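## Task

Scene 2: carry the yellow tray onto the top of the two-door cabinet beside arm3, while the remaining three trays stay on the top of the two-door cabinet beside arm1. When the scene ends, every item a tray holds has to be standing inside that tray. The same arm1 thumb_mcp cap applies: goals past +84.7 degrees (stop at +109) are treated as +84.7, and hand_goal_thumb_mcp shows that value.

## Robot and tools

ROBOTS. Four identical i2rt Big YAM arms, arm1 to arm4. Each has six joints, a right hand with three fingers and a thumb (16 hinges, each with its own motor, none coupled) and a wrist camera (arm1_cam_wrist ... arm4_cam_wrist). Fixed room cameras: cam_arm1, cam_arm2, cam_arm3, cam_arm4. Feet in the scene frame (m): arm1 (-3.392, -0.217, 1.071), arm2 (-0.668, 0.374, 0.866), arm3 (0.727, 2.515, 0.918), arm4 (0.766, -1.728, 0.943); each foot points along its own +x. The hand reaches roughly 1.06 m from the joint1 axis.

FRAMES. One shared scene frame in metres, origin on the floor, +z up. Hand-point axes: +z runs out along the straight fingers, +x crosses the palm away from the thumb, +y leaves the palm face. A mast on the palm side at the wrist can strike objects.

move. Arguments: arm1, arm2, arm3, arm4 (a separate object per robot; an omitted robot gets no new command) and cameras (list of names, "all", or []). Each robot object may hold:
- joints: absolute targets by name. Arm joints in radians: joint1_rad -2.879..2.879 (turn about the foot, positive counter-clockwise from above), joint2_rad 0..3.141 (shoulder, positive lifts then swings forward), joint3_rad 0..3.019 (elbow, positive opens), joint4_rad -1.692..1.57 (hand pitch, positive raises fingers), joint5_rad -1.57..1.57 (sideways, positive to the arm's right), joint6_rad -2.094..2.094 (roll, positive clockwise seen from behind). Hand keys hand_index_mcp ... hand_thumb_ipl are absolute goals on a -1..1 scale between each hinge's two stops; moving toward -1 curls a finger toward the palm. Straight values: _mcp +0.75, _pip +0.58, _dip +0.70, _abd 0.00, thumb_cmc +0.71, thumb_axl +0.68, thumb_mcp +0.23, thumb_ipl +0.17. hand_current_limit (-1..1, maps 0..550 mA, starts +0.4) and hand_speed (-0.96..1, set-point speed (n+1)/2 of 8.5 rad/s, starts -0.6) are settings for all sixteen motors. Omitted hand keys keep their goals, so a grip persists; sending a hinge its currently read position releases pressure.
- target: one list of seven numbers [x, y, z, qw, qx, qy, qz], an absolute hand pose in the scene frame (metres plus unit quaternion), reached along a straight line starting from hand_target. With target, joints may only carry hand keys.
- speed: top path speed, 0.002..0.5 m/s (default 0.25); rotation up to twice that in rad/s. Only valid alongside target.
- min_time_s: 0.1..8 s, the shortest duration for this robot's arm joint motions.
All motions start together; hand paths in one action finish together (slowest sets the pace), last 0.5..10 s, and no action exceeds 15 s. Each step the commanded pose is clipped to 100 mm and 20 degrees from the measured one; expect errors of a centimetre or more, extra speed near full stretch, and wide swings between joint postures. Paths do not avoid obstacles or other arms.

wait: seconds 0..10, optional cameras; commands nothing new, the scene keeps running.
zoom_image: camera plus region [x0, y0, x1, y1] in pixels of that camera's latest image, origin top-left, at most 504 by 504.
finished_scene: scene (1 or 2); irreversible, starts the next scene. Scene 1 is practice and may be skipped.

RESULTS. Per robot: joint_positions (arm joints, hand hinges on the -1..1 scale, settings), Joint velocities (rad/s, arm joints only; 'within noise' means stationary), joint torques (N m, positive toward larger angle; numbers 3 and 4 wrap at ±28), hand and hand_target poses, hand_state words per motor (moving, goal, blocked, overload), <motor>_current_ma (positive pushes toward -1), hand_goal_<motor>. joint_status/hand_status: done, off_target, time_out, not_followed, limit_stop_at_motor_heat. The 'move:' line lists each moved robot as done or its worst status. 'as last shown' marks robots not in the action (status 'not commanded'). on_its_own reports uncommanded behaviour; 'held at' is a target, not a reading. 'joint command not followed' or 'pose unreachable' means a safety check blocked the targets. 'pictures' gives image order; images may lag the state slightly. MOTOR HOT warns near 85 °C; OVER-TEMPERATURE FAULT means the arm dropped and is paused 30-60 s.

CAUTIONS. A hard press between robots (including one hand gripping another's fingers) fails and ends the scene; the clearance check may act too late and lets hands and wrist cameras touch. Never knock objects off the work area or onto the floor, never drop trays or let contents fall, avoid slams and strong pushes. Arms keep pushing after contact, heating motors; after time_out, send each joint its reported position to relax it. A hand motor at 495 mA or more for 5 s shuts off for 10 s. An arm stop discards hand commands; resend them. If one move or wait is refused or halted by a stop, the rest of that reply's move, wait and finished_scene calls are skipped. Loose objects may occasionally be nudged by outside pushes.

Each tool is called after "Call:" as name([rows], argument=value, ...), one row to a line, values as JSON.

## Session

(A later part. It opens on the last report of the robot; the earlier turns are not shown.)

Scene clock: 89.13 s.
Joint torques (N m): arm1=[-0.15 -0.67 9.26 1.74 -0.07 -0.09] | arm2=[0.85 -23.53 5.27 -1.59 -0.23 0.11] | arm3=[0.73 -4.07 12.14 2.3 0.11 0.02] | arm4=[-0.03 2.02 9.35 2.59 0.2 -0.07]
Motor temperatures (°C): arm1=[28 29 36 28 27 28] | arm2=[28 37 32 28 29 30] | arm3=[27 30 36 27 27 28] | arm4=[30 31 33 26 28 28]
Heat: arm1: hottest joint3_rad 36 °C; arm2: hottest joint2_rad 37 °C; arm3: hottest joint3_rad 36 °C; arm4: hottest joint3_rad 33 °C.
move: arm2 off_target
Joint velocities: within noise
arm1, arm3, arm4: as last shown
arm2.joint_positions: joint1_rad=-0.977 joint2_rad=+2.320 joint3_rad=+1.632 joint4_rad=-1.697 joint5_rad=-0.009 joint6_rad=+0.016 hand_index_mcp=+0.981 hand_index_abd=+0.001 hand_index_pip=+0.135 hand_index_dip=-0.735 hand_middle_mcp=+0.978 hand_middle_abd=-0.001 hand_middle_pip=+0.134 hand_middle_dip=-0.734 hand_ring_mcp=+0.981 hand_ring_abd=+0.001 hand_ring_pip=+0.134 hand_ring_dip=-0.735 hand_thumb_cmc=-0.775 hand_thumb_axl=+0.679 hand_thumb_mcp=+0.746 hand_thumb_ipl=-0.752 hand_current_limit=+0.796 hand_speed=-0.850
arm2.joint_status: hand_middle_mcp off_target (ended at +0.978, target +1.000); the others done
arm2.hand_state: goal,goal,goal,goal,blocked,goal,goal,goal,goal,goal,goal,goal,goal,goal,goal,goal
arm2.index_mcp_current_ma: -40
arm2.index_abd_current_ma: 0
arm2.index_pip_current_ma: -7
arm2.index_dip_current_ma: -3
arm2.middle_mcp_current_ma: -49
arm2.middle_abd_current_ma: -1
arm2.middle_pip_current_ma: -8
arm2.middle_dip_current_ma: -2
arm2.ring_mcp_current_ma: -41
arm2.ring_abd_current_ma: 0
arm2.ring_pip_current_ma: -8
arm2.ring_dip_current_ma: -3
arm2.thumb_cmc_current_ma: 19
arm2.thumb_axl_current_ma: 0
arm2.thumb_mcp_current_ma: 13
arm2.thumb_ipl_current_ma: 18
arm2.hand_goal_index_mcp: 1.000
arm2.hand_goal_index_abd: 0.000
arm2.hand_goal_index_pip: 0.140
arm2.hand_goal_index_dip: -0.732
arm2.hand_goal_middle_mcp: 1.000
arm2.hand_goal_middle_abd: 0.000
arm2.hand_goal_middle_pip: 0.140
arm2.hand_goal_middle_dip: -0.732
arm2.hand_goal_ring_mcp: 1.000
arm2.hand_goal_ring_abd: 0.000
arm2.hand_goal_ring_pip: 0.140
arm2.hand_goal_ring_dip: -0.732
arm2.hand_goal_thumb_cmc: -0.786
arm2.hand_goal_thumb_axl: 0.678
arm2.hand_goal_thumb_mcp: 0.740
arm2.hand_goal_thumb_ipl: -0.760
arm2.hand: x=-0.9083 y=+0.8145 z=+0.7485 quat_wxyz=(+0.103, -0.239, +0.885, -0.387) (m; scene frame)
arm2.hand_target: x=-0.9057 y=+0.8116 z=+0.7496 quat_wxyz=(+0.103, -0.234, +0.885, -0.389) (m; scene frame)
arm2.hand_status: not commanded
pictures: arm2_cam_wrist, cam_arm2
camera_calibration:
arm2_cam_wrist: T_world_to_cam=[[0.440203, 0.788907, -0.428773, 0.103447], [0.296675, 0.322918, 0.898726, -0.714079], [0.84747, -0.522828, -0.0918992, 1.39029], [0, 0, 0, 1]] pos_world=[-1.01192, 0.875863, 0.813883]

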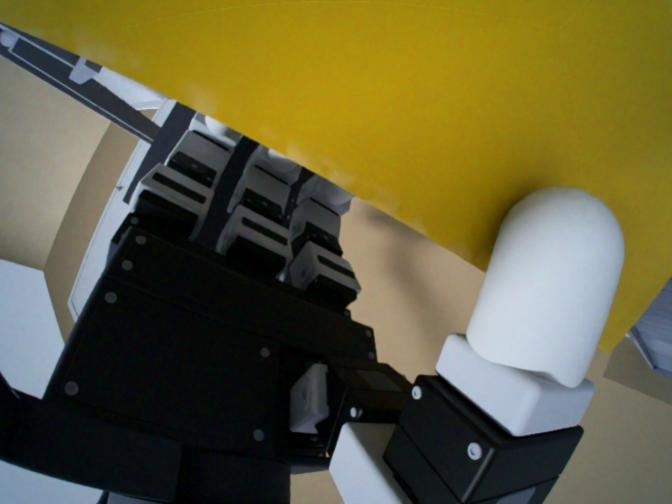

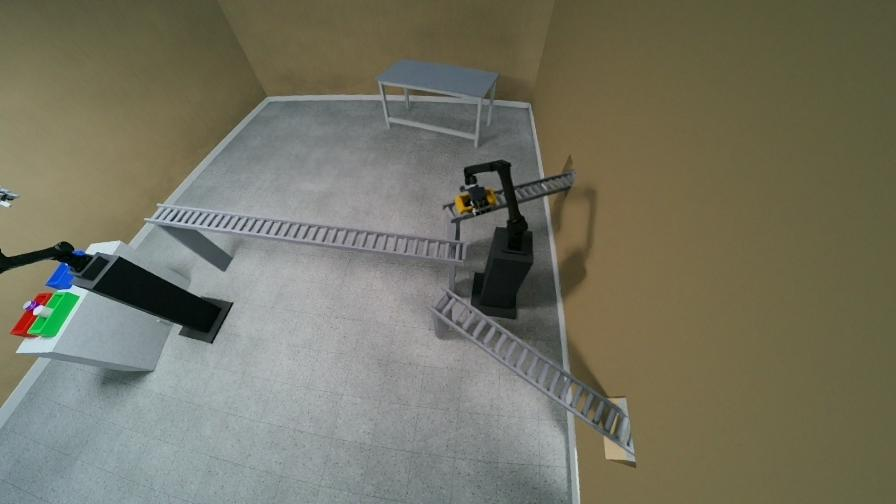

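Call:
move(arm2={"target":[-0.938,0.797,0.757,0.1045,-0.2240,0.8782,-0.4094],"speed":0.06}, cameras=["cam_arm2","arm2_cam_wrist"])

Call:
zoom_image(camera="cam_arm2", region=[438, 178, 508, 226])

Scene clock: 90.70 s.
Joint torques (N m): arm1=[0.03 -0.97 9.24 1.77 -0.07 -0.1] | arm2=[1.14 -24.64 5.61 -1.58 -0.27 0.11] | arm3=[0.85 -3.96 12.14 2.3 0.11 0.03] | arm4=[-0.03 2.08 9.36 2.61 0.2 -0.07]
Motor temperatures (°C): arm1=[28 29 37 28 27 28] | arm2=[28 37 32 28 29 30] | arm3=[27 30 36 27 27 28] | arm4=[30 31 33 26 28 28]
Heat: arm1: hottest joint3_rad 37 °C; arm2: hottest joint2_rad 37 °C; arm3: hottest joint3_rad 36 °C; arm4: hottest joint3_rad 33 °C.
move: arm2 off_target
Joint velocities: within noise
arm1, arm3, arm4: as last shown
arm2.joint_positions: joint1_rad=-0.925 joint2_rad=+2.320 joint3_rad=+1.632 joint4_rad=-1.697 joint5_rad=-0.065 joint6_rad=+0.064 hand_index_mcp=+0.981 hand_index_abd=+0.001 hand_index_pip=+0.135 hand_index_dip=-0.735 hand_middle_mcp=+0.978 hand_middle_abd=-0.001 hand_middle_pip=+0.134 hand_middle_dip=-0.734 hand_ring_mcp=+0.981 hand_ring_abd=+0.001 hand_ring_pip=+0.134 hand_ring_dip=-0.735 hand_thumb_cmc=-0.772 hand_thumb_axl=+0.679 hand_thumb_mcp=+0.748 hand_thumb_ipl=-0.750 hand_current_limit=+0.796 hand_speed=-0.850
arm2.joint_status: not commanded
arm2.hand_state: goal,goal,goal,goal,blocked,goal,goal,goal,goal,goal,goal,goal,goal,goal,goal,goal
arm2.index_mcp_current_ma: -40
arm2.index_abd_current_ma: 0
arm2.index_pip_current_ma: -7
arm2.index_dip_current_ma: -3
arm2.middle_mcp_current_ma: -49
arm2.middle_abd_current_ma: -1
arm2.middle_pip_current_ma: -8
arm2.middle_dip_current_ma: -2
arm2.ring_mcp_current_ma: -41
arm2.ring_abd_current_ma: 0
arm2.ring_pip_current_ma: -8
arm2.ring_dip_current_ma: -3
arm2.thumb_cmc_current_ma: 25
arm2.thumb_axl_current_ma: 0
arm2.thumb_mcp_current_ma: 18
arm2.thumb_ipl_current_ma: 23
arm2.hand_goal_index_mcp: 1.000
arm2.hand_goal_index_abd: 0.000
arm2.hand_goal_index_pip: 0.140
arm2.hand_goal_index_dip: -0.732
arm2.hand_goal_middle_mcp: 1.000
arm2.hand_goal_middle_abd: 0.000
arm2.hand_goal_middle_pip: 0.140
arm2.hand_goal_middle_dip: -0.732
arm2.hand_goal_ring_mcp: 1.000
arm2.hand_goal_ring_abd: 0.000
arm2.hand_goal_ring_pip: 0.140
arm2.hand_goal_ring_dip: -0.732
arm2.hand_goal_thumb_cmc: -0.786
arm2.hand_goal_thumb_axl: 0.678
arm2.hand_goal_thumb_mcp: 0.740
arm2.hand_goal_thumb_ipl: -0.760
arm2.hand: x=-0.9348 y=+0.7966 z=+0.7489 quat_wxyz=(+0.097, -0.229, +0.887, -0.389) (m; scene frame)
arm2.hand_target: x=-0.9377 y=+0.7966 z=+0.7564 quat_wxyz=(+0.097, -0.227, +0.890, -0.384) (m; scene frame)
arm2.hand_status: off_target (0.009 m and 2.7 deg from the pose sent, 0.035 m and 3.2 deg at the start; a joint's target at an end of its range on 36 of 36 steps)
pictures: arm2_cam_wrist, cam_arm2
camera_calibration:
arm2_cam_wrist: T_world_to_cam=[[0.457108, 0.7773, -0.43227, 0.156982], [0.305455, 0.319258, 0.897091, -0.688417], [0.835314, -0.542106, -0.0914943, 1.40721], [0, 0, 0, 1]] pos_world=[-1.03694, 0.860616, 0.814182]

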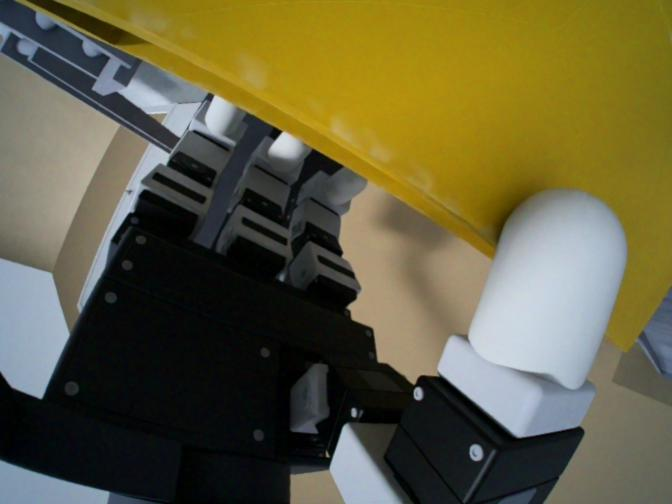

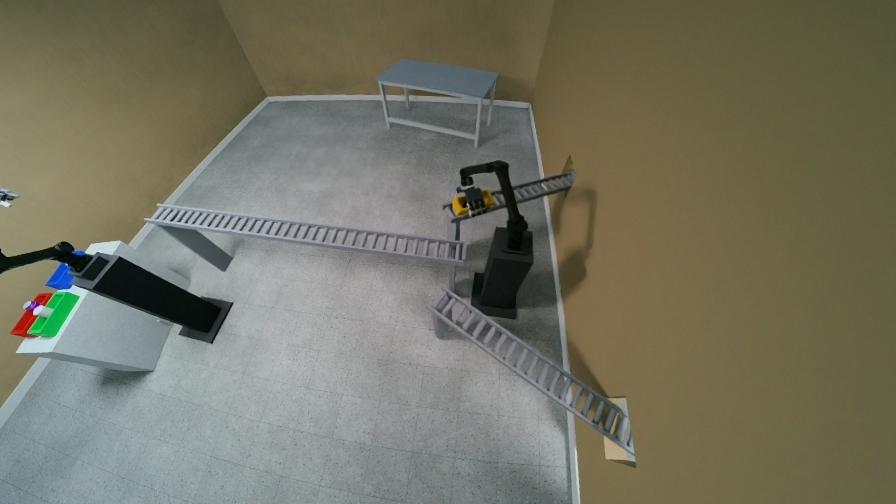

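Scaled by 7.200 from the camera's 896x504 image, which has a finer 1280x720 frame.

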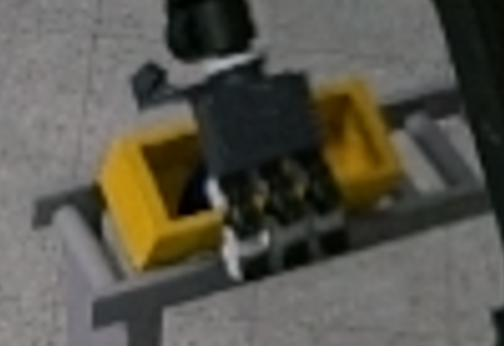

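Call:
move(arm2={"target":[-0.922,0.767,0.757,0.1045,-0.2240,0.8782,-0.4094],"speed":0.05}, cameras=["cam_arm2","arm2_cam_wrist"])

Call:
zoom_image(camera="cam_arm2", region=[438, 178, 508, 226])

Scene clock: 92.10 s.
Joint torques (N m): arm1=[0.03 -0.85 9.29 1.74 -0.06 -0.1] | arm2=[1.79 -23.24 3.99 -1.7 -0.36 0.11] | arm3=[0.79 -4.01 12.14 2.3 0.11 0.02] | arm4=[-0.09 2.02 9.32 2.59 0.2 -0.08]
Motor temperatures (°C): arm1=[28 29 37 28 27 28] | arm2=[28 37 32 28 29 30] | arm3=[27 30 36 27 27 28] | arm4=[30 31 33 26 28 28]
Heat: arm1: hottest joint3_rad 37 °C; arm2: hottest joint2_rad 37 °C; arm3: hottest joint3_rad 36 °C; arm4: hottest joint3_rad 33 °C.
move: arm2 off_target
Joint velocities: within noise
arm1, arm3, arm4: as last shown
arm2.joint_positions: joint1_rad=-0.925 joint2_rad=+2.283 joint3_rad=+1.564 joint4_rad=-1.694 joint5_rad=-0.070 joint6_rad=+0.068 hand_index_mcp=+0.981 hand_index_abd=+0.001 hand_index_pip=+0.135 hand_index_dip=-0.735 hand_middle_mcp=+0.978 hand_middle_abd=-0.001 hand_middle_pip=+0.134 hand_middle_dip=-0.734 hand_ring_mcp=+0.981 hand_ring_abd=+0.001 hand_ring_pip=+0.134 hand_ring_dip=-0.735 hand_thumb_cmc=-0.775 hand_thumb_axl=+0.679 hand_thumb_mcp=+0.765 hand_thumb_ipl=-0.742 hand_current_limit=+0.796 hand_speed=-0.850
arm2.joint_status: not commanded
arm2.hand_state: goal,goal,goal,goal,blocked,goal,goal,goal,goal,goal,goal,goal,goal,goal,blocked,goal
arm2.index_mcp_current_ma: -40
arm2.index_abd_current_ma: 0
arm2.index_pip_current_ma: -7
arm2.index_dip_current_ma: -3
arm2.middle_mcp_current_ma: -49
arm2.middle_abd_current_ma: -1
arm2.middle_pip_current_ma: -8
arm2.middle_dip_current_ma: -2
arm2.ring_mcp_current_ma: -41
arm2.ring_abd_current_ma: 0
arm2.ring_pip_current_ma: -8
arm2.ring_dip_current_ma: -3
arm2.thumb_cmc_current_ma: 20
arm2.thumb_axl_current_ma: 0
arm2.thumb_mcp_current_ma: 75
arm2.thumb_ipl_current_ma: 53
arm2.hand_goal_index_mcp: 1.000
arm2.hand_goal_index_abd: 0.000
arm2.hand_goal_index_pip: 0.140
arm2.hand_goal_index_dip: -0.732
arm2.hand_goal_middle_mcp: 1.000
arm2.hand_goal_middle_abd: 0.000
arm2.hand_goal_middle_pip: 0.140
arm2.hand_goal_middle_dip: -0.732
arm2.hand_goal_ring_mcp: 1.000
arm2.hand_goal_ring_abd: 0.000
arm2.hand_goal_ring_pip: 0.140
arm2.hand_goal_ring_dip: -0.732
arm2.hand_goal_thumb_cmc: -0.786
arm2.hand_goal_thumb_axl: 0.678
arm2.hand_goal_thumb_mcp: 0.740
arm2.hand_goal_thumb_ipl: -0.760
arm2.hand: x=-0.9225 y=+0.7775 z=+0.7551 quat_wxyz=(+0.100, -0.225, +0.882, -0.402) (m; scene frame)
arm2.hand_target: x=-0.9219 y=+0.7672 z=+0.7567 quat_wxyz=(+0.104, -0.224, +0.879, -0.408) (m; scene frame)
arm2.hand_status: off_target (0.011 m and 1.1 deg from the pose sent, 0.033 m and 2.7 deg at the start; a joint's target at an end of its range on 35 of 36 steps)
pictures: arm2_cam_wrist, cam_arm2
camera_calibration:
arm2_cam_wrist: T_world_to_cam=[[0.468475, 0.764204, -0.44331, 0.197937], [0.293658, 0.338555, 0.893949, -0.715194], [0.833244, -0.548974, -0.0658107, 1.37121], [0, 0, 0, 1]] pos_world=[-1.02526, 0.843626, 0.817335]

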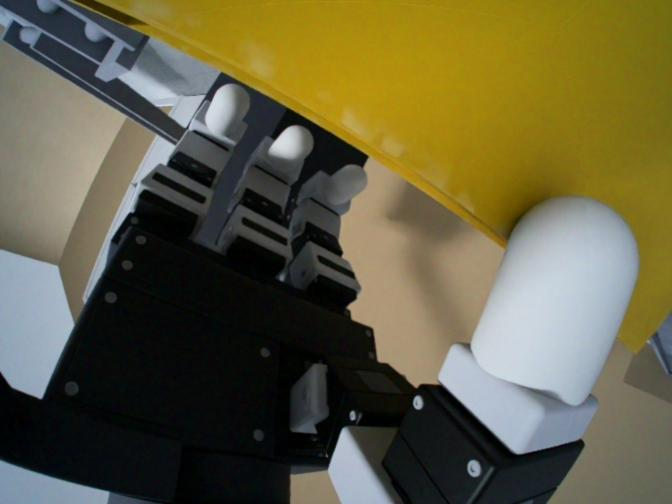

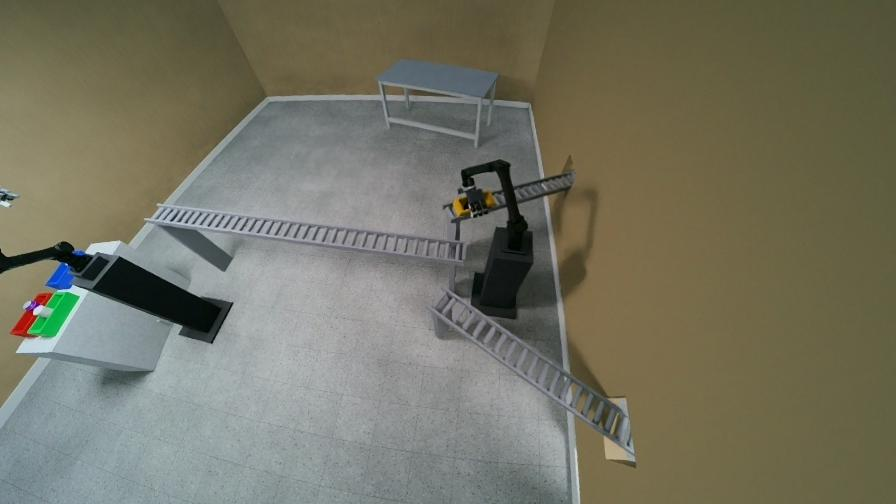

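Scaled by 7.200 from the camera's 896x504 image, which has a finer 1280x720 frame.

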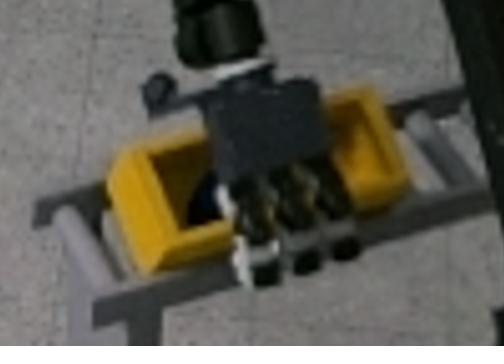

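Call:
move(arm2={"target":[-0.909,0.743,0.752,0.1045,-0.2240,0.8782,-0.4094],"speed":0.05}, cameras=["cam_arm2","arm2_cam_wrist"])

Call:
zoom_image(camera="cam_arm2", region=[438, 178, 508, 226])

Scene clock: 93.37 s.
Joint torques (N m): arm1=[-0.03 -0.79 9.29 1.74 -0.07 -0.11] | arm2=[2.02 -20.42 2.99 -1.62 -0.42 0.1] | arm3=[0.85 -4.07 12.16 2.29 0.12 0.02] | arm4=[-0.09 2.02 9.35 2.61 0.2 -0.08]
Motor temperatures (°C): arm1=[28 29 37 28 27 28] | arm2=[28 37 31 28 29 30] | arm3=[27 30 36 27 27 28] | arm4=[30 31 33 26 28 28]
Heat: arm1: hottest joint3_rad 37 °C; arm2: hottest joint2_rad 37 °C; arm3: hottest joint3_rad 36 °C; arm4: hottest joint3_rad 33 °C.
move: arm2 off_target
Joint velocities: within noise
arm1.joint_positions: joint1_rad=-0.737 joint2_rad=+0.634 joint3_rad=+1.335 joint4_rad=-1.417 joint5_rad=-0.090 joint6_rad=+1.139 hand_index_mcp=+0.753 hand_index_abd=+0.000 hand_index_pip=+0.577 hand_index_dip=+0.696 hand_middle_mcp=+0.753 hand_middle_abd=+0.000 hand_middle_pip=+0.577 hand_middle_dip=+0.696 hand_ring_mcp=+0.753 hand_ring_abd=+0.000 hand_ring_pip=+0.577 hand_ring_dip=+0.696 hand_thumb_cmc=+0.714 hand_thumb_axl=+0.677 hand_thumb_mcp=+0.225 hand_thumb_ipl=+0.168 hand_current_limit=+0.400 hand_speed=-0.600
arm1.joint_status: not commanded
arm1.hand_state: goal,goal,goal,goal,goal,goal,goal,goal,goal,goal,goal,goal,goal,goal,goal,goal
arm1.index_mcp_current_ma: -2
arm1.index_abd_current_ma: 0
arm1.index_pip_current_ma: 2
arm1.index_dip_current_ma: 0
arm1.middle_mcp_current_ma: -2
arm1.middle_abd_current_ma: 0
arm1.middle_pip_current_ma: 2
arm1.middle_dip_current_ma: 0
arm1.ring_mcp_current_ma: -2
arm1.ring_abd_current_ma: 0
arm1.ring_pip_current_ma: 2
arm1.ring_dip_current_ma: 0
arm1.thumb_cmc_current_ma: 1
arm1.thumb_axl_current_ma: -2
arm1.thumb_mcp_current_ma: -3
arm1.thumb_ipl_current_ma: -1
arm1.hand_goal_index_mcp: 0.754
arm1.hand_goal_index_abd: 0.000
arm1.hand_goal_index_pip: 0.576
arm1.hand_goal_index_dip: 0.696
arm1.hand_goal_middle_mcp: 0.754
arm1.hand_goal_middle_abd: 0.000
arm1.hand_goal_middle_pip: 0.576
arm1.hand_goal_middle_dip: 0.696
arm1.hand_goal_ring_mcp: 0.754
arm1.hand_goal_ring_abd: 0.000
arm1.hand_goal_ring_pip: 0.576
arm1.hand_goal_ring_dip: 0.696
arm1.hand_goal_thumb_cmc: 0.714
arm1.hand_goal_thumb_axl: 0.678
arm1.hand_goal_thumb_mcp: 0.226
arm1.hand_goal_thumb_ipl: 0.168
arm1.hand: x=-3.5208 y=+0.0075 z=+1.5719 quat_wxyz=(-0.369, +0.131, +0.898, +0.198) (m; scene frame)
arm1.hand_target: x=-3.5196 y=+0.0064 z=+1.5845 quat_wxyz=(-0.380, +0.130, +0.893, +0.205) (m; scene frame)
arm1.hand_status: not commanded
arm2.joint_positions: joint1_rad=-0.923 joint2_rad=+2.223 joint3_rad=+1.471 joint4_rad=-1.637 joint5_rad=-0.073 joint6_rad=+0.073 hand_index_mcp=+0.981 hand_index_abd=+0.001 hand_index_pip=+0.135 hand_index_dip=-0.735 hand_middle_mcp=+0.978 hand_middle_abd=-0.001 hand_middle_pip=+0.134 hand_middle_dip=-0.734 hand_ring_mcp=+0.981 hand_ring_abd=+0.001 hand_ring_pip=+0.134 hand_ring_dip=-0.735 hand_thumb_cmc=-0.775 hand_thumb_axl=+0.679 hand_thumb_mcp=+0.787 hand_thumb_ipl=-0.735 hand_current_limit=+0.796 hand_speed=-0.850
arm2.joint_status: not commanded
arm2.hand_state: goal,goal,goal,goal,blocked,goal,goal,goal,goal,goal,goal,goal,goal,goal,blocked,blocked
arm2.index_mcp_current_ma: -40
arm2.index_abd_current_ma: 0
arm2.index_pip_current_ma: -7
arm2.index_dip_current_ma: -3
arm2.middle_mcp_current_ma: -49
arm2.middle_abd_current_ma: -1
arm2.middle_pip_current_ma: -8
arm2.middle_dip_current_ma: -2
arm2.ring_mcp_current_ma: -41
arm2.ring_abd_current_ma: 0
arm2.ring_pip_current_ma: -8
arm2.ring_dip_current_ma: -3
arm2.thumb_cmc_current_ma: 20
arm2.thumb_axl_current_ma: 0
arm2.thumb_mcp_current_ma: 177
arm2.thumb_ipl_current_ma: 82
arm2.hand_goal_index_mcp: 1.000
arm2.hand_goal_index_abd: 0.000
arm2.hand_goal_index_pip: 0.140
arm2.hand_goal_index_dip: -0.732
arm2.hand_goal_middle_mcp: 1.000
arm2.hand_goal_middle_abd: 0.000
arm2.hand_goal_middle_pip: 0.140
arm2.hand_goal_middle_dip: -0.732
arm2.hand_goal_ring_mcp: 1.000
arm2.hand_goal_ring_abd: 0.000
arm2.hand_goal_ring_pip: 0.140
arm2.hand_goal_ring_dip: -0.732
arm2.hand_goal_thumb_cmc: -0.786
arm2.hand_goal_thumb_axl: 0.678
arm2.hand_goal_thumb_mcp: 0.740
arm2.hand_goal_thumb_ipl: -0.760
arm2.hand: x=-0.9131 y=+0.7619 z=+0.7599 quat_wxyz=(+0.097, -0.224, +0.887, -0.392) (m; scene frame)
arm2.hand_target: x=-0.9087 y=+0.7432 z=+0.7524 quat_wxyz=(+0.105, -0.224, +0.878, -0.410) (m; scene frame)
arm2.hand_status: off_target (0.021 m and 2.4 deg from the pose sent, 0.037 m and 1.1 deg at the start)
arm3: as last shown
arm4.joint_positions: joint1_rad=+0.313 joint2_rad=+0.596 joint3_rad=+1.467 joint4_rad=-1.176 joint5_rad=-0.033 joint6_rad=+1.202 hand_index_mcp=+0.754 hand_index_abd=+0.001 hand_index_pip=+0.577 hand_index_dip=+0.696 hand_middle_mcp=+0.754 hand_middle_abd=+0.001 hand_middle_pip=+0.577 hand_middle_dip=+0.696 hand_ring_mcp=+0.754 hand_ring_abd=+0.001 hand_ring_pip=+0.577 hand_ring_dip=+0.696 hand_thumb_cmc=+0.714 hand_thumb_axl=+0.677 hand_thumb_mcp=+0.226 hand_thumb_ipl=+0.168 hand_current_limit=+0.400 hand_speed=-0.600
arm4.joint_status: not commanded
arm4.hand_state: goal,goal,goal,goal,goal,goal,goal,goal,goal,goal,goal,goal,goal,goal,goal,goal
arm4.index_mcp_current_ma: 0
arm4.index_abd_current_ma: 2
arm4.index_pip_current_ma: 1
arm4.index_dip_current_ma: 0
arm4.middle_mcp_current_ma: 0
arm4.middle_abd_current_ma: 2
arm4.middle_pip_current_ma: 1
arm4.middle_dip_current_ma: 0
arm4.ring_mcp_current_ma: 0
arm4.ring_abd_current_ma: 2
arm4.ring_pip_current_ma: 1
arm4.ring_dip_current_ma: 0
arm4.thumb_cmc_current_ma: 0
arm4.thumb_axl_current_ma: -2
arm4.thumb_mcp_current_ma: 0
arm4.thumb_ipl_current_ma: -1
arm4.hand_goal_index_mcp: 0.754
arm4.hand_goal_index_abd: 0.000
arm4.hand_goal_index_pip: 0.576
arm4.hand_goal_index_dip: 0.696
arm4.hand_goal_middle_mcp: 0.754
arm4.hand_goal_middle_abd: 0.000
arm4.hand_goal_middle_pip: 0.576
arm4.hand_goal_middle_dip: 0.696
arm4.hand_goal_ring_mcp: 0.754
arm4.hand_goal_ring_abd: 0.000
arm4.hand_goal_ring_pip: 0.576
arm4.hand_goal_ring_dip: 0.696
arm4.hand_goal_thumb_cmc: 0.714
arm4.hand_goal_thumb_axl: 0.678
arm4.hand_goal_thumb_mcp: 0.226
arm4.hand_goal_thumb_ipl: 0.168
arm4.hand: x=+0.9906 y=-1.8461 z=+1.5666 quat_wxyz=(+0.123, +0.800, +0.107, +0.578) (m; scene frame)
arm4.hand_target: x=+0.9863 y=-1.8458 z=+1.5791 quat_wxyz=(+0.126, +0.791, +0.106, +0.589) (m; scene frame)
arm4.hand_status: not commanded
pictures: arm2_cam_wrist, cam_arm2
camera_calibration:
arm2_cam_wrist: T_world_to_cam=[[0.46615, 0.771481, -0.433038, 0.192105], [0.305146, 0.319231, 0.897205, -0.694278], [0.830416, -0.550372, -0.0866045, 1.36938], [0, 0, 0, 1]] pos_world=[-1.01485, 0.827097, 0.824693]

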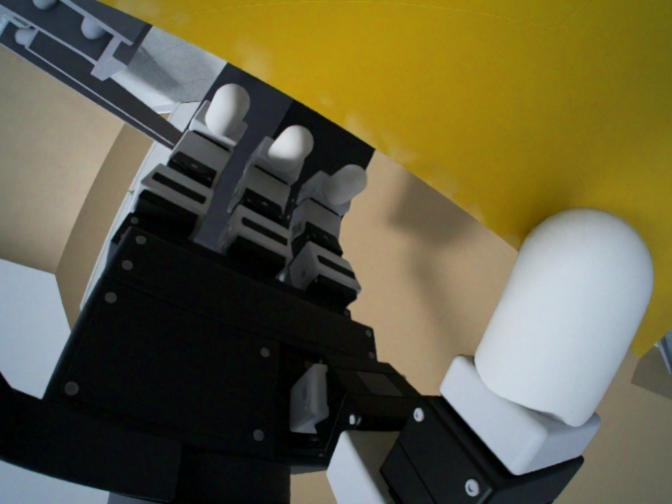

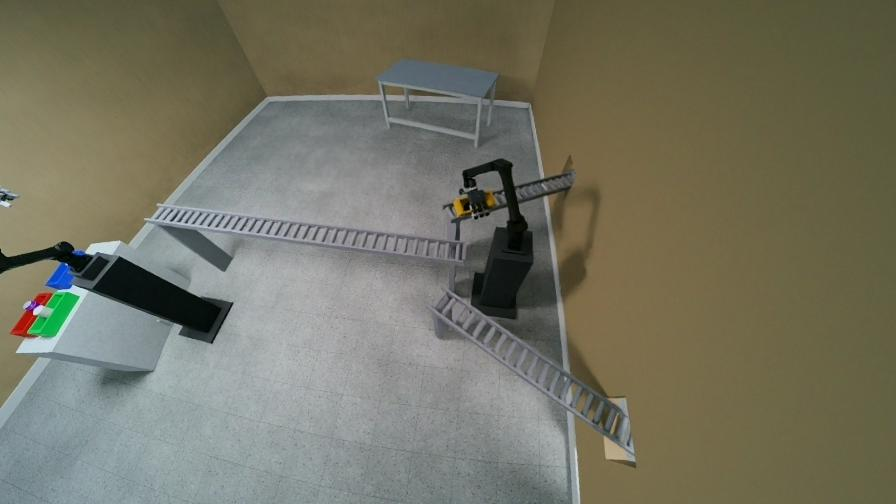

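Scaled by 7.200 from the camera's 896x504 image, which has a finer 1280x720 frame.

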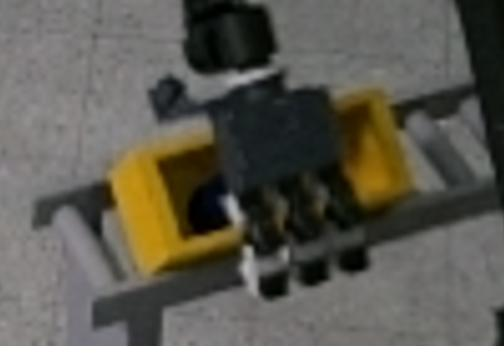

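Call:
move(arm2={"target":[-0.914,0.772,0.765,0.1045,-0.2240,0.8782,-0.4094],"speed":0.05,"joints":{"hand_thumb_mcp":0.843,"hand_thumb_ipl":-0.589}})

Call:
move(arm2={"target":[-0.916,0.774,0.84,0.1045,-0.2240,0.8782,-0.4094],"speed":0.08}, cameras=["cam_arm2","arm2_cam_wrist"])

Call:
zoom_image(camera="cam_arm2", region=[438, 178, 508, 226])

Scene clock: 96.97 s.
Joint torques (N m): arm1=[-0.15 -1.03 9.24 1.77 -0.07 -0.09] | arm2=[0.32 -19.02 9.02 -2.33 0.02 -0.02] | arm3=[0.79 -3.96 12.15 2.32 0.12 0.02] | arm4=[-0.09 2.02 9.36 2.59 0.2 -0.07]
Motor temperatures (°C): arm1=[28 29 37 28 27 28] | arm2=[28 37 31 28 29 30] | arm3=[27 30 36 27 27 28] | arm4=[30 31 33 26 28 28]
Heat: arm1: hottest joint3_rad 37 °C; arm2: hottest joint2_rad 37 °C; arm3: hottest joint3_rad 36 °C; arm4: hottest joint3_rad 33 °C.
move: arm2 done
Joint velocities: within noise
arm1, arm3, arm4: as last shown
arm2.joint_positions: joint1_rad=-0.923 joint2_rad=+2.223 joint3_rad=+1.495 joint4_rad=-1.680 joint5_rad=-0.066 joint6_rad=+0.074 hand_index_mcp=+0.981 hand_index_abd=+0.001 hand_index_pip=+0.135 hand_index_dip=-0.735 hand_middle_mcp=+0.978 hand_middle_abd=-0.001 hand_middle_pip=+0.134 hand_middle_dip=-0.734 hand_ring_mcp=+0.981 hand_ring_abd=+0.001 hand_ring_pip=+0.134 hand_ring_dip=-0.735 hand_thumb_cmc=-0.781 hand_thumb_axl=+0.679 hand_thumb_mcp=+0.835 hand_thumb_ipl=-0.591 hand_current_limit=+0.796 hand_speed=-0.850
arm2.joint_status: all done
arm2.hand_state: goal,goal,goal,goal,blocked,goal,goal,goal,goal,goal,goal,goal,goal,goal,goal,goal
arm2.index_mcp_current_ma: -40
arm2.index_abd_current_ma: 0
arm2.index_pip_current_ma: -7
arm2.index_dip_current_ma: -3
arm2.middle_mcp_current_ma: -49
arm2.middle_abd_current_ma: -1
arm2.middle_pip_current_ma: -8
arm2.middle_dip_current_ma: -2
arm2.ring_mcp_current_ma: -41
arm2.ring_abd_current_ma: 0
arm2.ring_pip_current_ma: -8
arm2.ring_dip_current_ma: -3
arm2.thumb_cmc_current_ma: 6
arm2.thumb_axl_current_ma: 0
arm2.thumb_mcp_current_ma: -21
arm2.thumb_ipl_current_ma: -5
arm2.hand_goal_index_mcp: 1.000
arm2.hand_goal_index_abd: 0.000
arm2.hand_goal_index_pip: 0.140
arm2.hand_goal_index_dip: -0.732
arm2.hand_goal_middle_mcp: 1.000
arm2.hand_goal_middle_abd: 0.000
arm2.hand_goal_middle_pip: 0.140
arm2.hand_goal_middle_dip: -0.732
arm2.hand_goal_ring_mcp: 1.000
arm2.hand_goal_ring_abd: 0.000
arm2.hand_goal_ring_pip: 0.140
arm2.hand_goal_ring_dip: -0.732
arm2.hand_goal_thumb_cmc: -0.786
arm2.hand_goal_thumb_axl: 0.678
arm2.hand_goal_thumb_mcp: 0.844
arm2.hand_goal_thumb_ipl: -0.588
arm2.hand: x=-0.9130 y=+0.7643 z=+0.7691 quat_wxyz=(+0.103, -0.224, +0.883, -0.399) (m; scene frame)
arm2.hand_target: x=-0.9138 y=+0.7716 z=+0.7648 quat_wxyz=(+0.103, -0.225, +0.881, -0.403) (m; scene frame)
arm2.hand_status: done (0.009 m and 1.3 deg from the pose sent, 0.011 m and 2.4 deg at the start; a joint's target at an end of its range on 21 of 36 steps)
pictures: none

Scene clock: 98.67 s.
Joint torques (N m): arm1=[0.03 -0.85 9.28 1.78 -0.07 -0.1] | arm2=[0.73 -22.24 6.04 -1.99 0.01 0.07] | arm3=[0.73 -3.96 12.15 2.32 0.11 0.02] | arm4=[-0.03 2.02 9.35 2.59 0.2 -0.08]
Motor temperatures (°C): arm1=[28 29 37 28 27 28] | arm2=[28 37 31 28 29 30] | arm3=[27 30 36 27 27 28] | arm4=[30 31 33 26 28 28]
Heat: arm1: hottest joint3_rad 37 °C; arm2: hottest joint2_rad 37 °C; arm3: hottest joint3_rad 36 °C; arm4: hottest joint3_rad 33 °C.
move: arm2 off_target
Joint velocities: within noise
arm1, arm4: as last shown
arm2.joint_positions: joint1_rad=-0.923 joint2_rad=+2.073 joint3_rad=+1.464 joint4_rad=-1.683 joint5_rad=-0.064 joint6_rad=+0.074 hand_index_mcp=+0.982 hand_index_abd=+0.001 hand_index_pip=+0.135 hand_index_dip=-0.735 hand_middle_mcp=+0.979 hand_middle_abd=-0.001 hand_middle_pip=+0.135 hand_middle_dip=-0.734 hand_ring_mcp=+0.981 hand_ring_abd=+0.001 hand_ring_pip=+0.135 hand_ring_dip=-0.735 hand_thumb_cmc=-0.781 hand_thumb_axl=+0.679 hand_thumb_mcp=+0.835 hand_thumb_ipl=-0.591 hand_current_limit=+0.796 hand_speed=-0.850
arm2.joint_status: not commanded
arm2.hand_state: goal,goal,goal,goal,blocked,goal,goal,goal,goal,goal,goal,goal,goal,goal,goal,goal
arm2.index_mcp_current_ma: -39
arm2.index_abd_current_ma: 0
arm2.index_pip_current_ma: -6
arm2.index_dip_current_ma: -3
arm2.middle_mcp_current_ma: -48
arm2.middle_abd_current_ma: -1
arm2.middle_pip_current_ma: -7
arm2.middle_dip_current_ma: -2
arm2.ring_mcp_current_ma: -40
arm2.ring_abd_current_ma: 0
arm2.ring_pip_current_ma: -7
arm2.ring_dip_current_ma: -3
arm2.thumb_cmc_current_ma: 6
arm2.thumb_axl_current_ma: 0
arm2.thumb_mcp_current_ma: -21
arm2.thumb_ipl_current_ma: -5
arm2.hand_goal_index_mcp: 1.000
arm2.hand_goal_index_abd: 0.000
arm2.hand_goal_index_pip: 0.140
arm2.hand_goal_index_dip: -0.732
arm2.hand_goal_middle_mcp: 1.000
arm2.hand_goal_middle_abd: 0.000
arm2.hand_goal_middle_pip: 0.140
arm2.hand_goal_middle_dip: -0.732
arm2.hand_goal_ring_mcp: 1.000
arm2.hand_goal_ring_abd: 0.000
arm2.hand_goal_ring_pip: 0.140
arm2.hand_goal_ring_dip: -0.732
arm2.hand_goal_thumb_cmc: -0.786
arm2.hand_goal_thumb_axl: 0.678
arm2.hand_goal_thumb_mcp: 0.844
arm2.hand_goal_thumb_ipl: -0.588
arm2.hand: x=-0.9201 y=+0.7763 z=+0.8306 quat_wxyz=(+0.086, -0.232, +0.904, -0.349) (m; scene frame)
arm2.hand_target: x=-0.9159 y=+0.7736 z=+0.8392 quat_wxyz=(+0.088, -0.230, +0.904, -0.349) (m; scene frame)
arm2.hand_status: off_target (0.011 m and 7.9 deg from the pose sent, 0.072 m and 1.3 deg at the start; a joint's target at an end of its range on 51 of 51 steps)
arm3.joint_positions: joint1_rad=+0.586 joint2_rad=+0.948 joint3_rad=+1.387 joint4_rad=-1.214 joint5_rad=+0.073 joint6_rad=+1.089 hand_index_mcp=+0.756 hand_index_abd=+0.001 hand_index_pip=+0.577 hand_index_dip=+0.696 hand_middle_mcp=+0.756 hand_middle_abd=+0.000 hand_middle_pip=+0.577 hand_middle_dip=+0.696 hand_ring_mcp=+0.756 hand_ring_abd=+0.001 hand_ring_pip=+0.577 hand_ring_dip=+0.696 hand_thumb_cmc=+0.716 hand_thumb_axl=+0.677 hand_thumb_mcp=+0.224 hand_thumb_ipl=+0.168 hand_current_limit=+0.400 hand_speed=-0.600
arm3.joint_status: not commanded
arm3.hand_state: goal,goal,goal,goal,goal,goal,goal,goal,goal,goal,goal,goal,goal,goal,goal,goal
arm3.index_mcp_current_ma: 5
arm3.index_abd_current_ma: 1
arm3.index_pip_current_ma: 2
arm3.index_dip_current_ma: 0
arm3.middle_mcp_current_ma: 5
arm3.middle_abd_current_ma: 1
arm3.middle_pip_current_ma: 2
arm3.middle_dip_current_ma: 0
arm3.ring_mcp_current_ma: 5
arm3.ring_abd_current_ma: 1
arm3.ring_pip_current_ma: 2
arm3.ring_dip_current_ma: 0
arm3.thumb_cmc_current_ma: 4
arm3.thumb_axl_current_ma: -2
arm3.thumb_mcp_current_ma: -6
arm3.thumb_ipl_current_ma: -1
arm3.hand_goal_index_mcp: 0.754
arm3.hand_goal_index_abd: 0.000
arm3.hand_goal_index_pip: 0.576
arm3.hand_goal_index_dip: 0.696
arm3.hand_goal_middle_mcp: 0.754
arm3.hand_goal_middle_abd: 0.000
arm3.hand_goal_middle_pip: 0.576
arm3.hand_goal_middle_dip: 0.696
arm3.hand_goal_ring_mcp: 0.754
arm3.hand_goal_ring_abd: 0.000
arm3.hand_goal_ring_pip: 0.576
arm3.hand_goal_ring_dip: 0.696
arm3.hand_goal_thumb_cmc: 0.714
arm3.hand_goal_thumb_axl: 0.678
arm3.hand_goal_thumb_mcp: 0.226
arm3.hand_goal_thumb_ipl: 0.168
arm3.hand: x=+0.9669 y=+2.8335 z=+1.4041 quat_wxyz=(-0.100, +0.633, +0.669, +0.376) (m; scene frame)
arm3.hand_target: x=+0.9634 y=+2.8384 z=+1.4091 quat_wxyz=(-0.108, +0.630, +0.667, +0.383) (m; scene frame)
arm3.hand_status: not commanded
pictures: arm2_cam_wrist, cam_arm2
camera_calibration:
arm2_cam_wrist: T_world_to_cam=[[0.441958, 0.80828, -0.389047, 0.127492], [0.347483, 0.24558, 0.904956, -0.670435], [0.827, -0.53514, -0.172328, 1.44549], [0, 0, 0, 1]] pos_world=[-1.0188, 0.835134, 0.905412]

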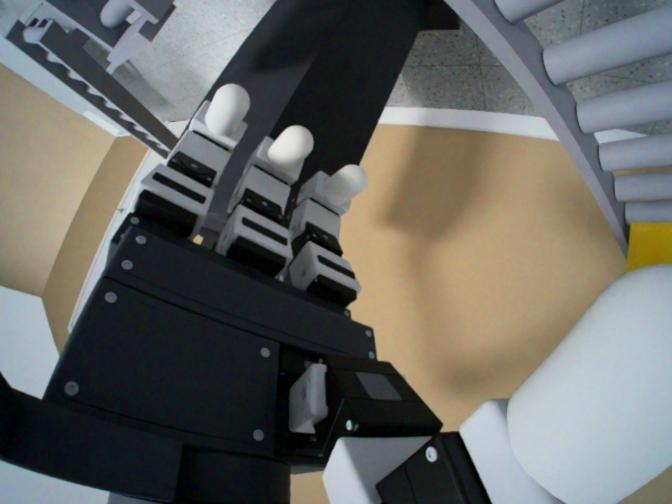

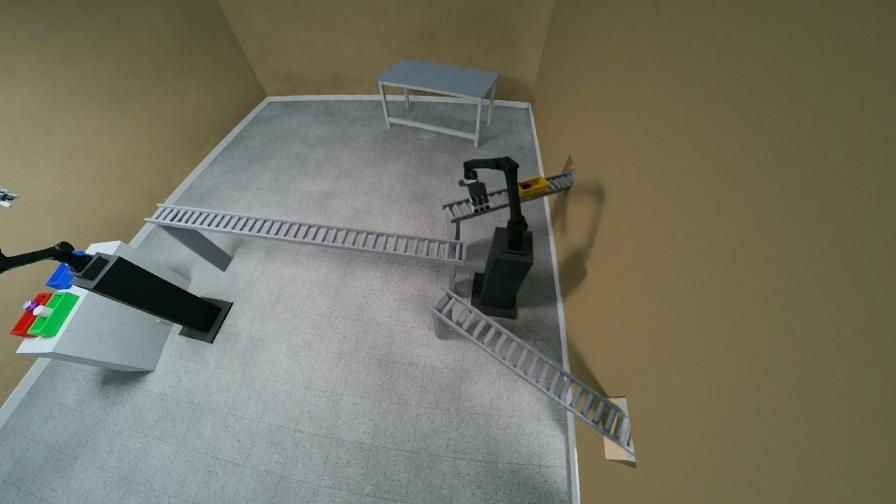

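Scaled by 7.200 from the camera's 896x504 image, which has a finer 1280x720 frame.

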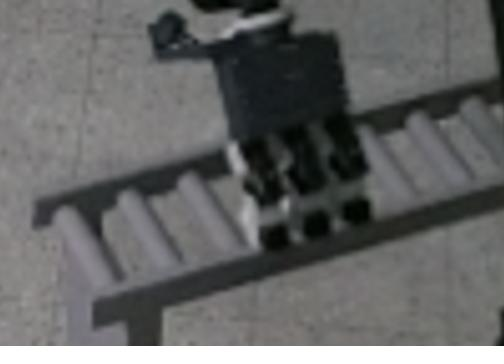

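Call:
zoom_image(camera="cam_arm2", region=[490, 150, 590, 220])

Call:
wait(seconds=1.5, cameras=["cam_arm3","cam_arm2","arm3_cam_wrist"])

Scaled by 5.040 from the camera's 896x504 image, which has a finer 1280x720 frame.

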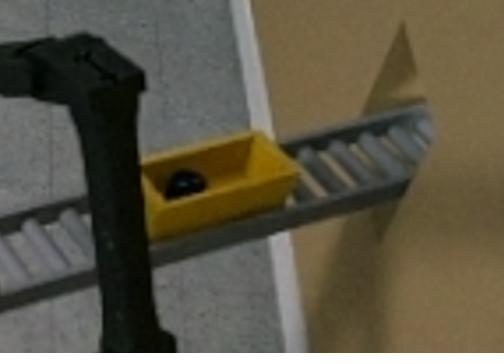

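Scene clock: 100.30 s.
Joint torques (N m): arm1=[-0.21 -0.79 9.32 1.74 -0.07 -0.1] | arm2=[0.73 -22.42 6.04 -1.98 0.01 0.07] | arm3=[0.79 -4.07 12.14 2.32 0.11 0.02] | arm4=[-0.09 2.02 9.33 2.59 0.2 -0.07]
Motor temperatures (°C): arm1=[28 29 37 28 27 28] | arm2=[28 37 31 28 29 30] | arm3=[27 30 36 27 27 28] | arm4=[30 31 33 26 28 28]
Heat: arm1: hottest joint3_rad 37 °C; arm2: hottest joint2_rad 37 °C; arm3: hottest joint3_rad 36 °C; arm4: hottest joint3_rad 33 °C.
Joint velocities: within noise
arm1.joint_positions: joint1_rad=-0.737 joint2_rad=+0.634 joint3_rad=+1.335 joint4_rad=-1.417 joint5_rad=-0.090 joint6_rad=+1.139 hand_index_mcp=+0.753 hand_index_abd=+0.000 hand_index_pip=+0.577 hand_index_dip=+0.696 hand_middle_mcp=+0.753 hand_middle_abd=+0.000 hand_middle_pip=+0.577 hand_middle_dip=+0.696 hand_ring_mcp=+0.753 hand_ring_abd=+0.000 hand_ring_pip=+0.577 hand_ring_dip=+0.696 hand_thumb_cmc=+0.714 hand_thumb_axl=+0.677 hand_thumb_mcp=+0.225 hand_thumb_ipl=+0.168 hand_current_limit=+0.400 hand_speed=-0.600
arm1.joint_status: not commanded
arm1.hand_state: goal,goal,goal,goal,goal,goal,goal,goal,goal,goal,goal,goal,goal,goal,goal,goal
arm1.index_mcp_current_ma: -2
arm1.index_abd_current_ma: 0
arm1.index_pip_current_ma: 2
arm1.index_dip_current_ma: 0
arm1.middle_mcp_current_ma: -2
arm1.middle_abd_current_ma: 0
arm1.middle_pip_current_ma: 2
arm1.middle_dip_current_ma: 0
arm1.ring_mcp_current_ma: -2
arm1.ring_abd_current_ma: 0
arm1.ring_pip_current_ma: 2
arm1.ring_dip_current_ma: 0
arm1.thumb_cmc_current_ma: 1
arm1.thumb_axl_current_ma: -2
arm1.thumb_mcp_current_ma: -3
arm1.thumb_ipl_current_ma: -1
arm1.hand_goal_index_mcp: 0.754
arm1.hand_goal_index_abd: 0.000
arm1.hand_goal_index_pip: 0.576
arm1.hand_goal_index_dip: 0.696
arm1.hand_goal_middle_mcp: 0.754
arm1.hand_goal_middle_abd: 0.000
arm1.hand_goal_middle_pip: 0.576
arm1.hand_goal_middle_dip: 0.696
arm1.hand_goal_ring_mcp: 0.754
arm1.hand_goal_ring_abd: 0.000
arm1.hand_goal_ring_pip: 0.576
arm1.hand_goal_ring_dip: 0.696
arm1.hand_goal_thumb_cmc: 0.714
arm1.hand_goal_thumb_axl: 0.678
arm1.hand_goal_thumb_mcp: 0.226
arm1.hand_goal_thumb_ipl: 0.168
arm1.hand: x=-3.5208 y=+0.0075 z=+1.5719 quat_wxyz=(-0.369, +0.131, +0.898, +0.198) (m; scene frame)
arm1.hand_target: x=-3.5196 y=+0.0064 z=+1.5845 quat_wxyz=(-0.380, +0.130, +0.893, +0.205) (m; scene frame)
arm1.hand_status: not commanded
arm2.joint_positions: joint1_rad=-0.923 joint2_rad=+2.073 joint3_rad=+1.464 joint4_rad=-1.683 joint5_rad=-0.064 joint6_rad=+0.074 hand_index_mcp=+0.982 hand_index_abd=+0.001 hand_index_pip=+0.135 hand_index_dip=-0.735 hand_middle_mcp=+0.979 hand_middle_abd=-0.001 hand_middle_pip=+0.135 hand_middle_dip=-0.734 hand_ring_mcp=+0.981 hand_ring_abd=+0.001 hand_ring_pip=+0.135 hand_ring_dip=-0.735 hand_thumb_cmc=-0.781 hand_thumb_axl=+0.679 hand_thumb_mcp=+0.835 hand_thumb_ipl=-0.591 hand_current_limit=+0.796 hand_speed=-0.850
arm2.joint_status: not commanded
arm2.hand_state: goal,goal,goal,goal,blocked,goal,goal,goal,goal,goal,goal,goal,goal,goal,goal,goal
arm2.index_mcp_current_ma: -39
arm2.index_abd_current_ma: 0
arm2.index_pip_current_ma: -6
arm2.index_dip_current_ma: -3
arm2.middle_mcp_current_ma: -48
arm2.middle_abd_current_ma: -1
arm2.middle_pip_current_ma: -7
arm2.middle_dip_current_ma: -2
arm2.ring_mcp_current_ma: -40
arm2.ring_abd_current_ma: 0
arm2.ring_pip_current_ma: -7
arm2.ring_dip_current_ma: -3
arm2.thumb_cmc_current_ma: 6
arm2.thumb_axl_current_ma: 0
arm2.thumb_mcp_current_ma: -21
arm2.thumb_ipl_current_ma: -5
arm2.hand_goal_index_mcp: 1.000
arm2.hand_goal_index_abd: 0.000
arm2.hand_goal_index_pip: 0.140
arm2.hand_goal_index_dip: -0.732
arm2.hand_goal_middle_mcp: 1.000
arm2.hand_goal_middle_abd: 0.000
arm2.hand_goal_middle_pip: 0.140
arm2.hand_goal_middle_dip: -0.732
arm2.hand_goal_ring_mcp: 1.000
arm2.hand_goal_ring_abd: 0.000
arm2.hand_goal_ring_pip: 0.140
arm2.hand_goal_ring_dip: -0.732
arm2.hand_goal_thumb_cmc: -0.786
arm2.hand_goal_thumb_axl: 0.678
arm2.hand_goal_thumb_mcp: 0.844
arm2.hand_goal_thumb_ipl: -0.588
arm2.hand: x=-0.9201 y=+0.7763 z=+0.8306 quat_wxyz=(+0.086, -0.232, +0.904, -0.349) (m; scene frame)
arm2.hand_target: x=-0.9159 y=+0.7736 z=+0.8392 quat_wxyz=(+0.088, -0.230, +0.904, -0.349) (m; scene frame)
arm2.hand_status: off_target (0.011 m and 7.9 deg from the pose sent, 0.072 m and 1.3 deg at the start; a joint's target at an end of its range on 51 of 51 steps)
arm3.joint_positions: joint1_rad=+0.586 joint2_rad=+0.948 joint3_rad=+1.387 joint4_rad=-1.214 joint5_rad=+0.073 joint6_rad=+1.089 hand_index_mcp=+0.756 hand_index_abd=+0.001 hand_index_pip=+0.577 hand_index_dip=+0.696 hand_middle_mcp=+0.756 hand_middle_abd=+0.000 hand_middle_pip=+0.577 hand_middle_dip=+0.696 hand_ring_mcp=+0.756 hand_ring_abd=+0.001 hand_ring_pip=+0.577 hand_ring_dip=+0.696 hand_thumb_cmc=+0.716 hand_thumb_axl=+0.677 hand_thumb_mcp=+0.224 hand_thumb_ipl=+0.168 hand_current_limit=+0.400 hand_speed=-0.600
arm3.joint_status: not commanded
arm3.hand_state: goal,goal,goal,goal,goal,goal,goal,goal,goal,goal,goal,goal,goal,goal,goal,goal
arm3.index_mcp_current_ma: 5
arm3.index_abd_current_ma: 1
arm3.index_pip_current_ma: 2
arm3.index_dip_current_ma: 0
arm3.middle_mcp_current_ma: 5
arm3.middle_abd_current_ma: 1
arm3.middle_pip_current_ma: 2
arm3.middle_dip_current_ma: 0
arm3.ring_mcp_current_ma: 5
arm3.ring_abd_current_ma: 1
arm3.ring_pip_current_ma: 2
arm3.ring_dip_current_ma: 0
arm3.thumb_cmc_current_ma: 4
arm3.thumb_axl_current_ma: -2
arm3.thumb_mcp_current_ma: -6
arm3.thumb_ipl_current_ma: -1
arm3.hand_goal_index_mcp: 0.754
arm3.hand_goal_index_abd: 0.000
arm3.hand_goal_index_pip: 0.576
arm3.hand_goal_index_dip: 0.696
arm3.hand_goal_middle_mcp: 0.754
arm3.hand_goal_middle_abd: 0.000
arm3.hand_goal_middle_pip: 0.576
arm3.hand_goal_middle_dip: 0.696
arm3.hand_goal_ring_mcp: 0.754
arm3.hand_goal_ring_abd: 0.000
arm3.hand_goal_ring_pip: 0.576
arm3.hand_goal_ring_dip: 0.696
arm3.hand_goal_thumb_cmc: 0.714
arm3.hand_goal_thumb_axl: 0.678
arm3.hand_goal_thumb_mcp: 0.226
arm3.hand_goal_thumb_ipl: 0.168
arm3.hand: x=+0.9669 y=+2.8335 z=+1.4041 quat_wxyz=(-0.100, +0.633, +0.669, +0.376) (m; scene frame)
arm3.hand_target: x=+0.9634 y=+2.8384 z=+1.4091 quat_wxyz=(-0.108, +0.630, +0.667, +0.383) (m; scene frame)
arm3.hand_status: not commanded
arm4.joint_positions: joint1_rad=+0.313 joint2_rad=+0.596 joint3_rad=+1.467 joint4_rad=-1.176 joint5_rad=-0.033 joint6_rad=+1.202 hand_index_mcp=+0.754 hand_index_abd=+0.001 hand_index_pip=+0.577 hand_index_dip=+0.696 hand_middle_mcp=+0.754 hand_middle_abd=+0.001 hand_middle_pip=+0.577 hand_middle_dip=+0.696 hand_ring_mcp=+0.754 hand_ring_abd=+0.001 hand_ring_pip=+0.577 hand_ring_dip=+0.696 hand_thumb_cmc=+0.714 hand_thumb_axl=+0.677 hand_thumb_mcp=+0.226 hand_thumb_ipl=+0.168 hand_current_limit=+0.400 hand_speed=-0.600
arm4.joint_status: not commanded
arm4.hand_state: goal,goal,goal,goal,goal,goal,goal,goal,goal,goal,goal,goal,goal,goal,goal,goal
arm4.index_mcp_current_ma: 0
arm4.index_abd_current_ma: 2
arm4.index_pip_current_ma: 1
arm4.index_dip_current_ma: 0
arm4.middle_mcp_current_ma: 0
arm4.middle_abd_current_ma: 2
arm4.middle_pip_current_ma: 1
arm4.middle_dip_current_ma: 0
arm4.ring_mcp_current_ma: 0
arm4.ring_abd_current_ma: 2
arm4.ring_pip_current_ma: 1
arm4.ring_dip_current_ma: 0
arm4.thumb_cmc_current_ma: 0
arm4.thumb_axl_current_ma: -2
arm4.thumb_mcp_current_ma: 0
arm4.thumb_ipl_current_ma: -1
arm4.hand_goal_index_mcp: 0.754
arm4.hand_goal_index_abd: 0.000
arm4.hand_goal_index_pip: 0.576
arm4.hand_goal_index_dip: 0.696
arm4.hand_goal_middle_mcp: 0.754
arm4.hand_goal_middle_abd: 0.000
arm4.hand_goal_middle_pip: 0.576
arm4.hand_goal_middle_dip: 0.696
arm4.hand_goal_ring_mcp: 0.754
arm4.hand_goal_ring_abd: 0.000
arm4.hand_goal_ring_pip: 0.576
arm4.hand_goal_ring_dip: 0.696
arm4.hand_goal_thumb_cmc: 0.714
arm4.hand_goal_thumb_axl: 0.678
arm4.hand_goal_thumb_mcp: 0.226
arm4.hand_goal_thumb_ipl: 0.168
arm4.hand: x=+0.9906 y=-1.8461 z=+1.5666 quat_wxyz=(+0.123, +0.800, +0.107, +0.578) (m; scene frame)
arm4.hand_target: x=+0.9863 y=-1.8458 z=+1.5791 quat_wxyz=(+0.126, +0.791, +0.106, +0.589) (m; scene frame)
arm4.hand_status: not commanded
wait: 1.50 s; at rest by 0.13 s
pictures: arm3_cam_wrist, cam_arm2, cam_arm3
camera_calibration:
arm3_cam_wrist: T_world_to_cam=[[0.717823, -0.675005, -0.170581, 1.48196], [-0.684174, -0.729287, 0.00678086, 2.67464], [-0.12898, 0.11184, -0.98532, 1.31085], [0, 0, 0, 1]] pos_world=[0.935211, 2.80431, 1.52626]

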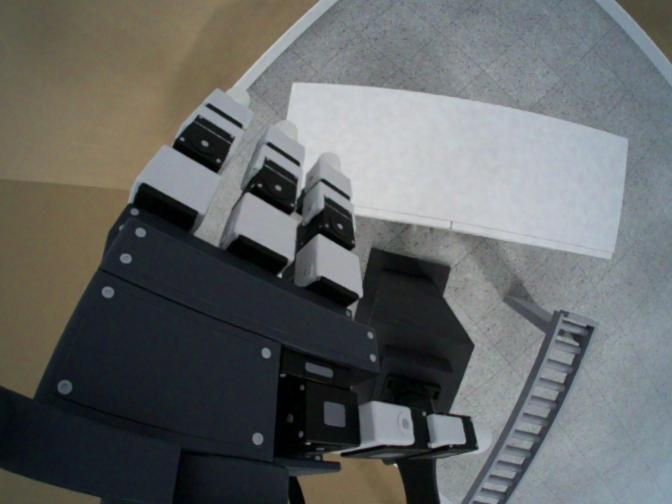

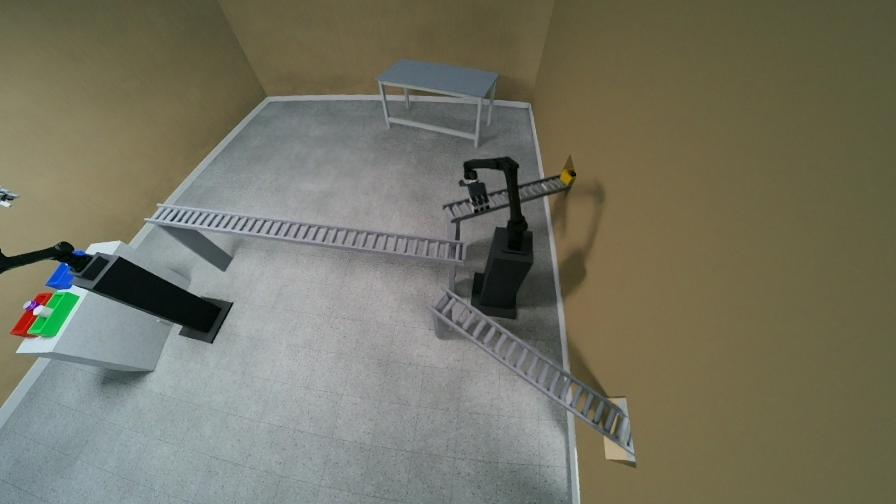

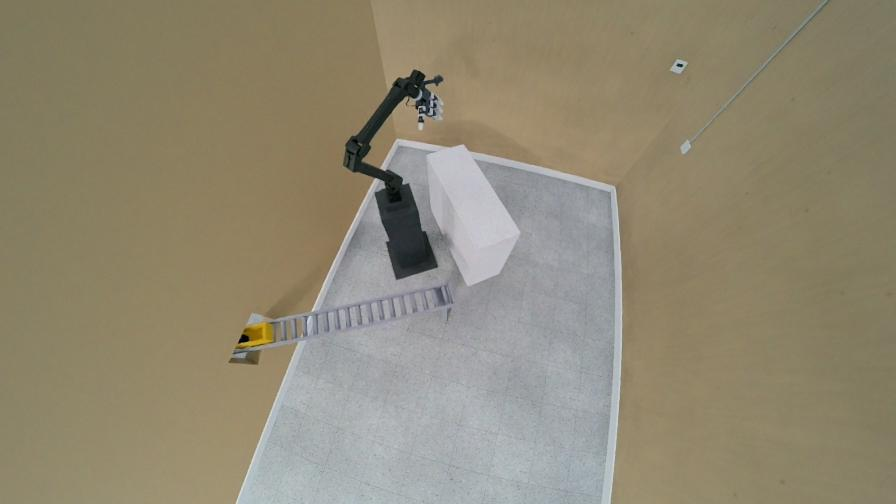

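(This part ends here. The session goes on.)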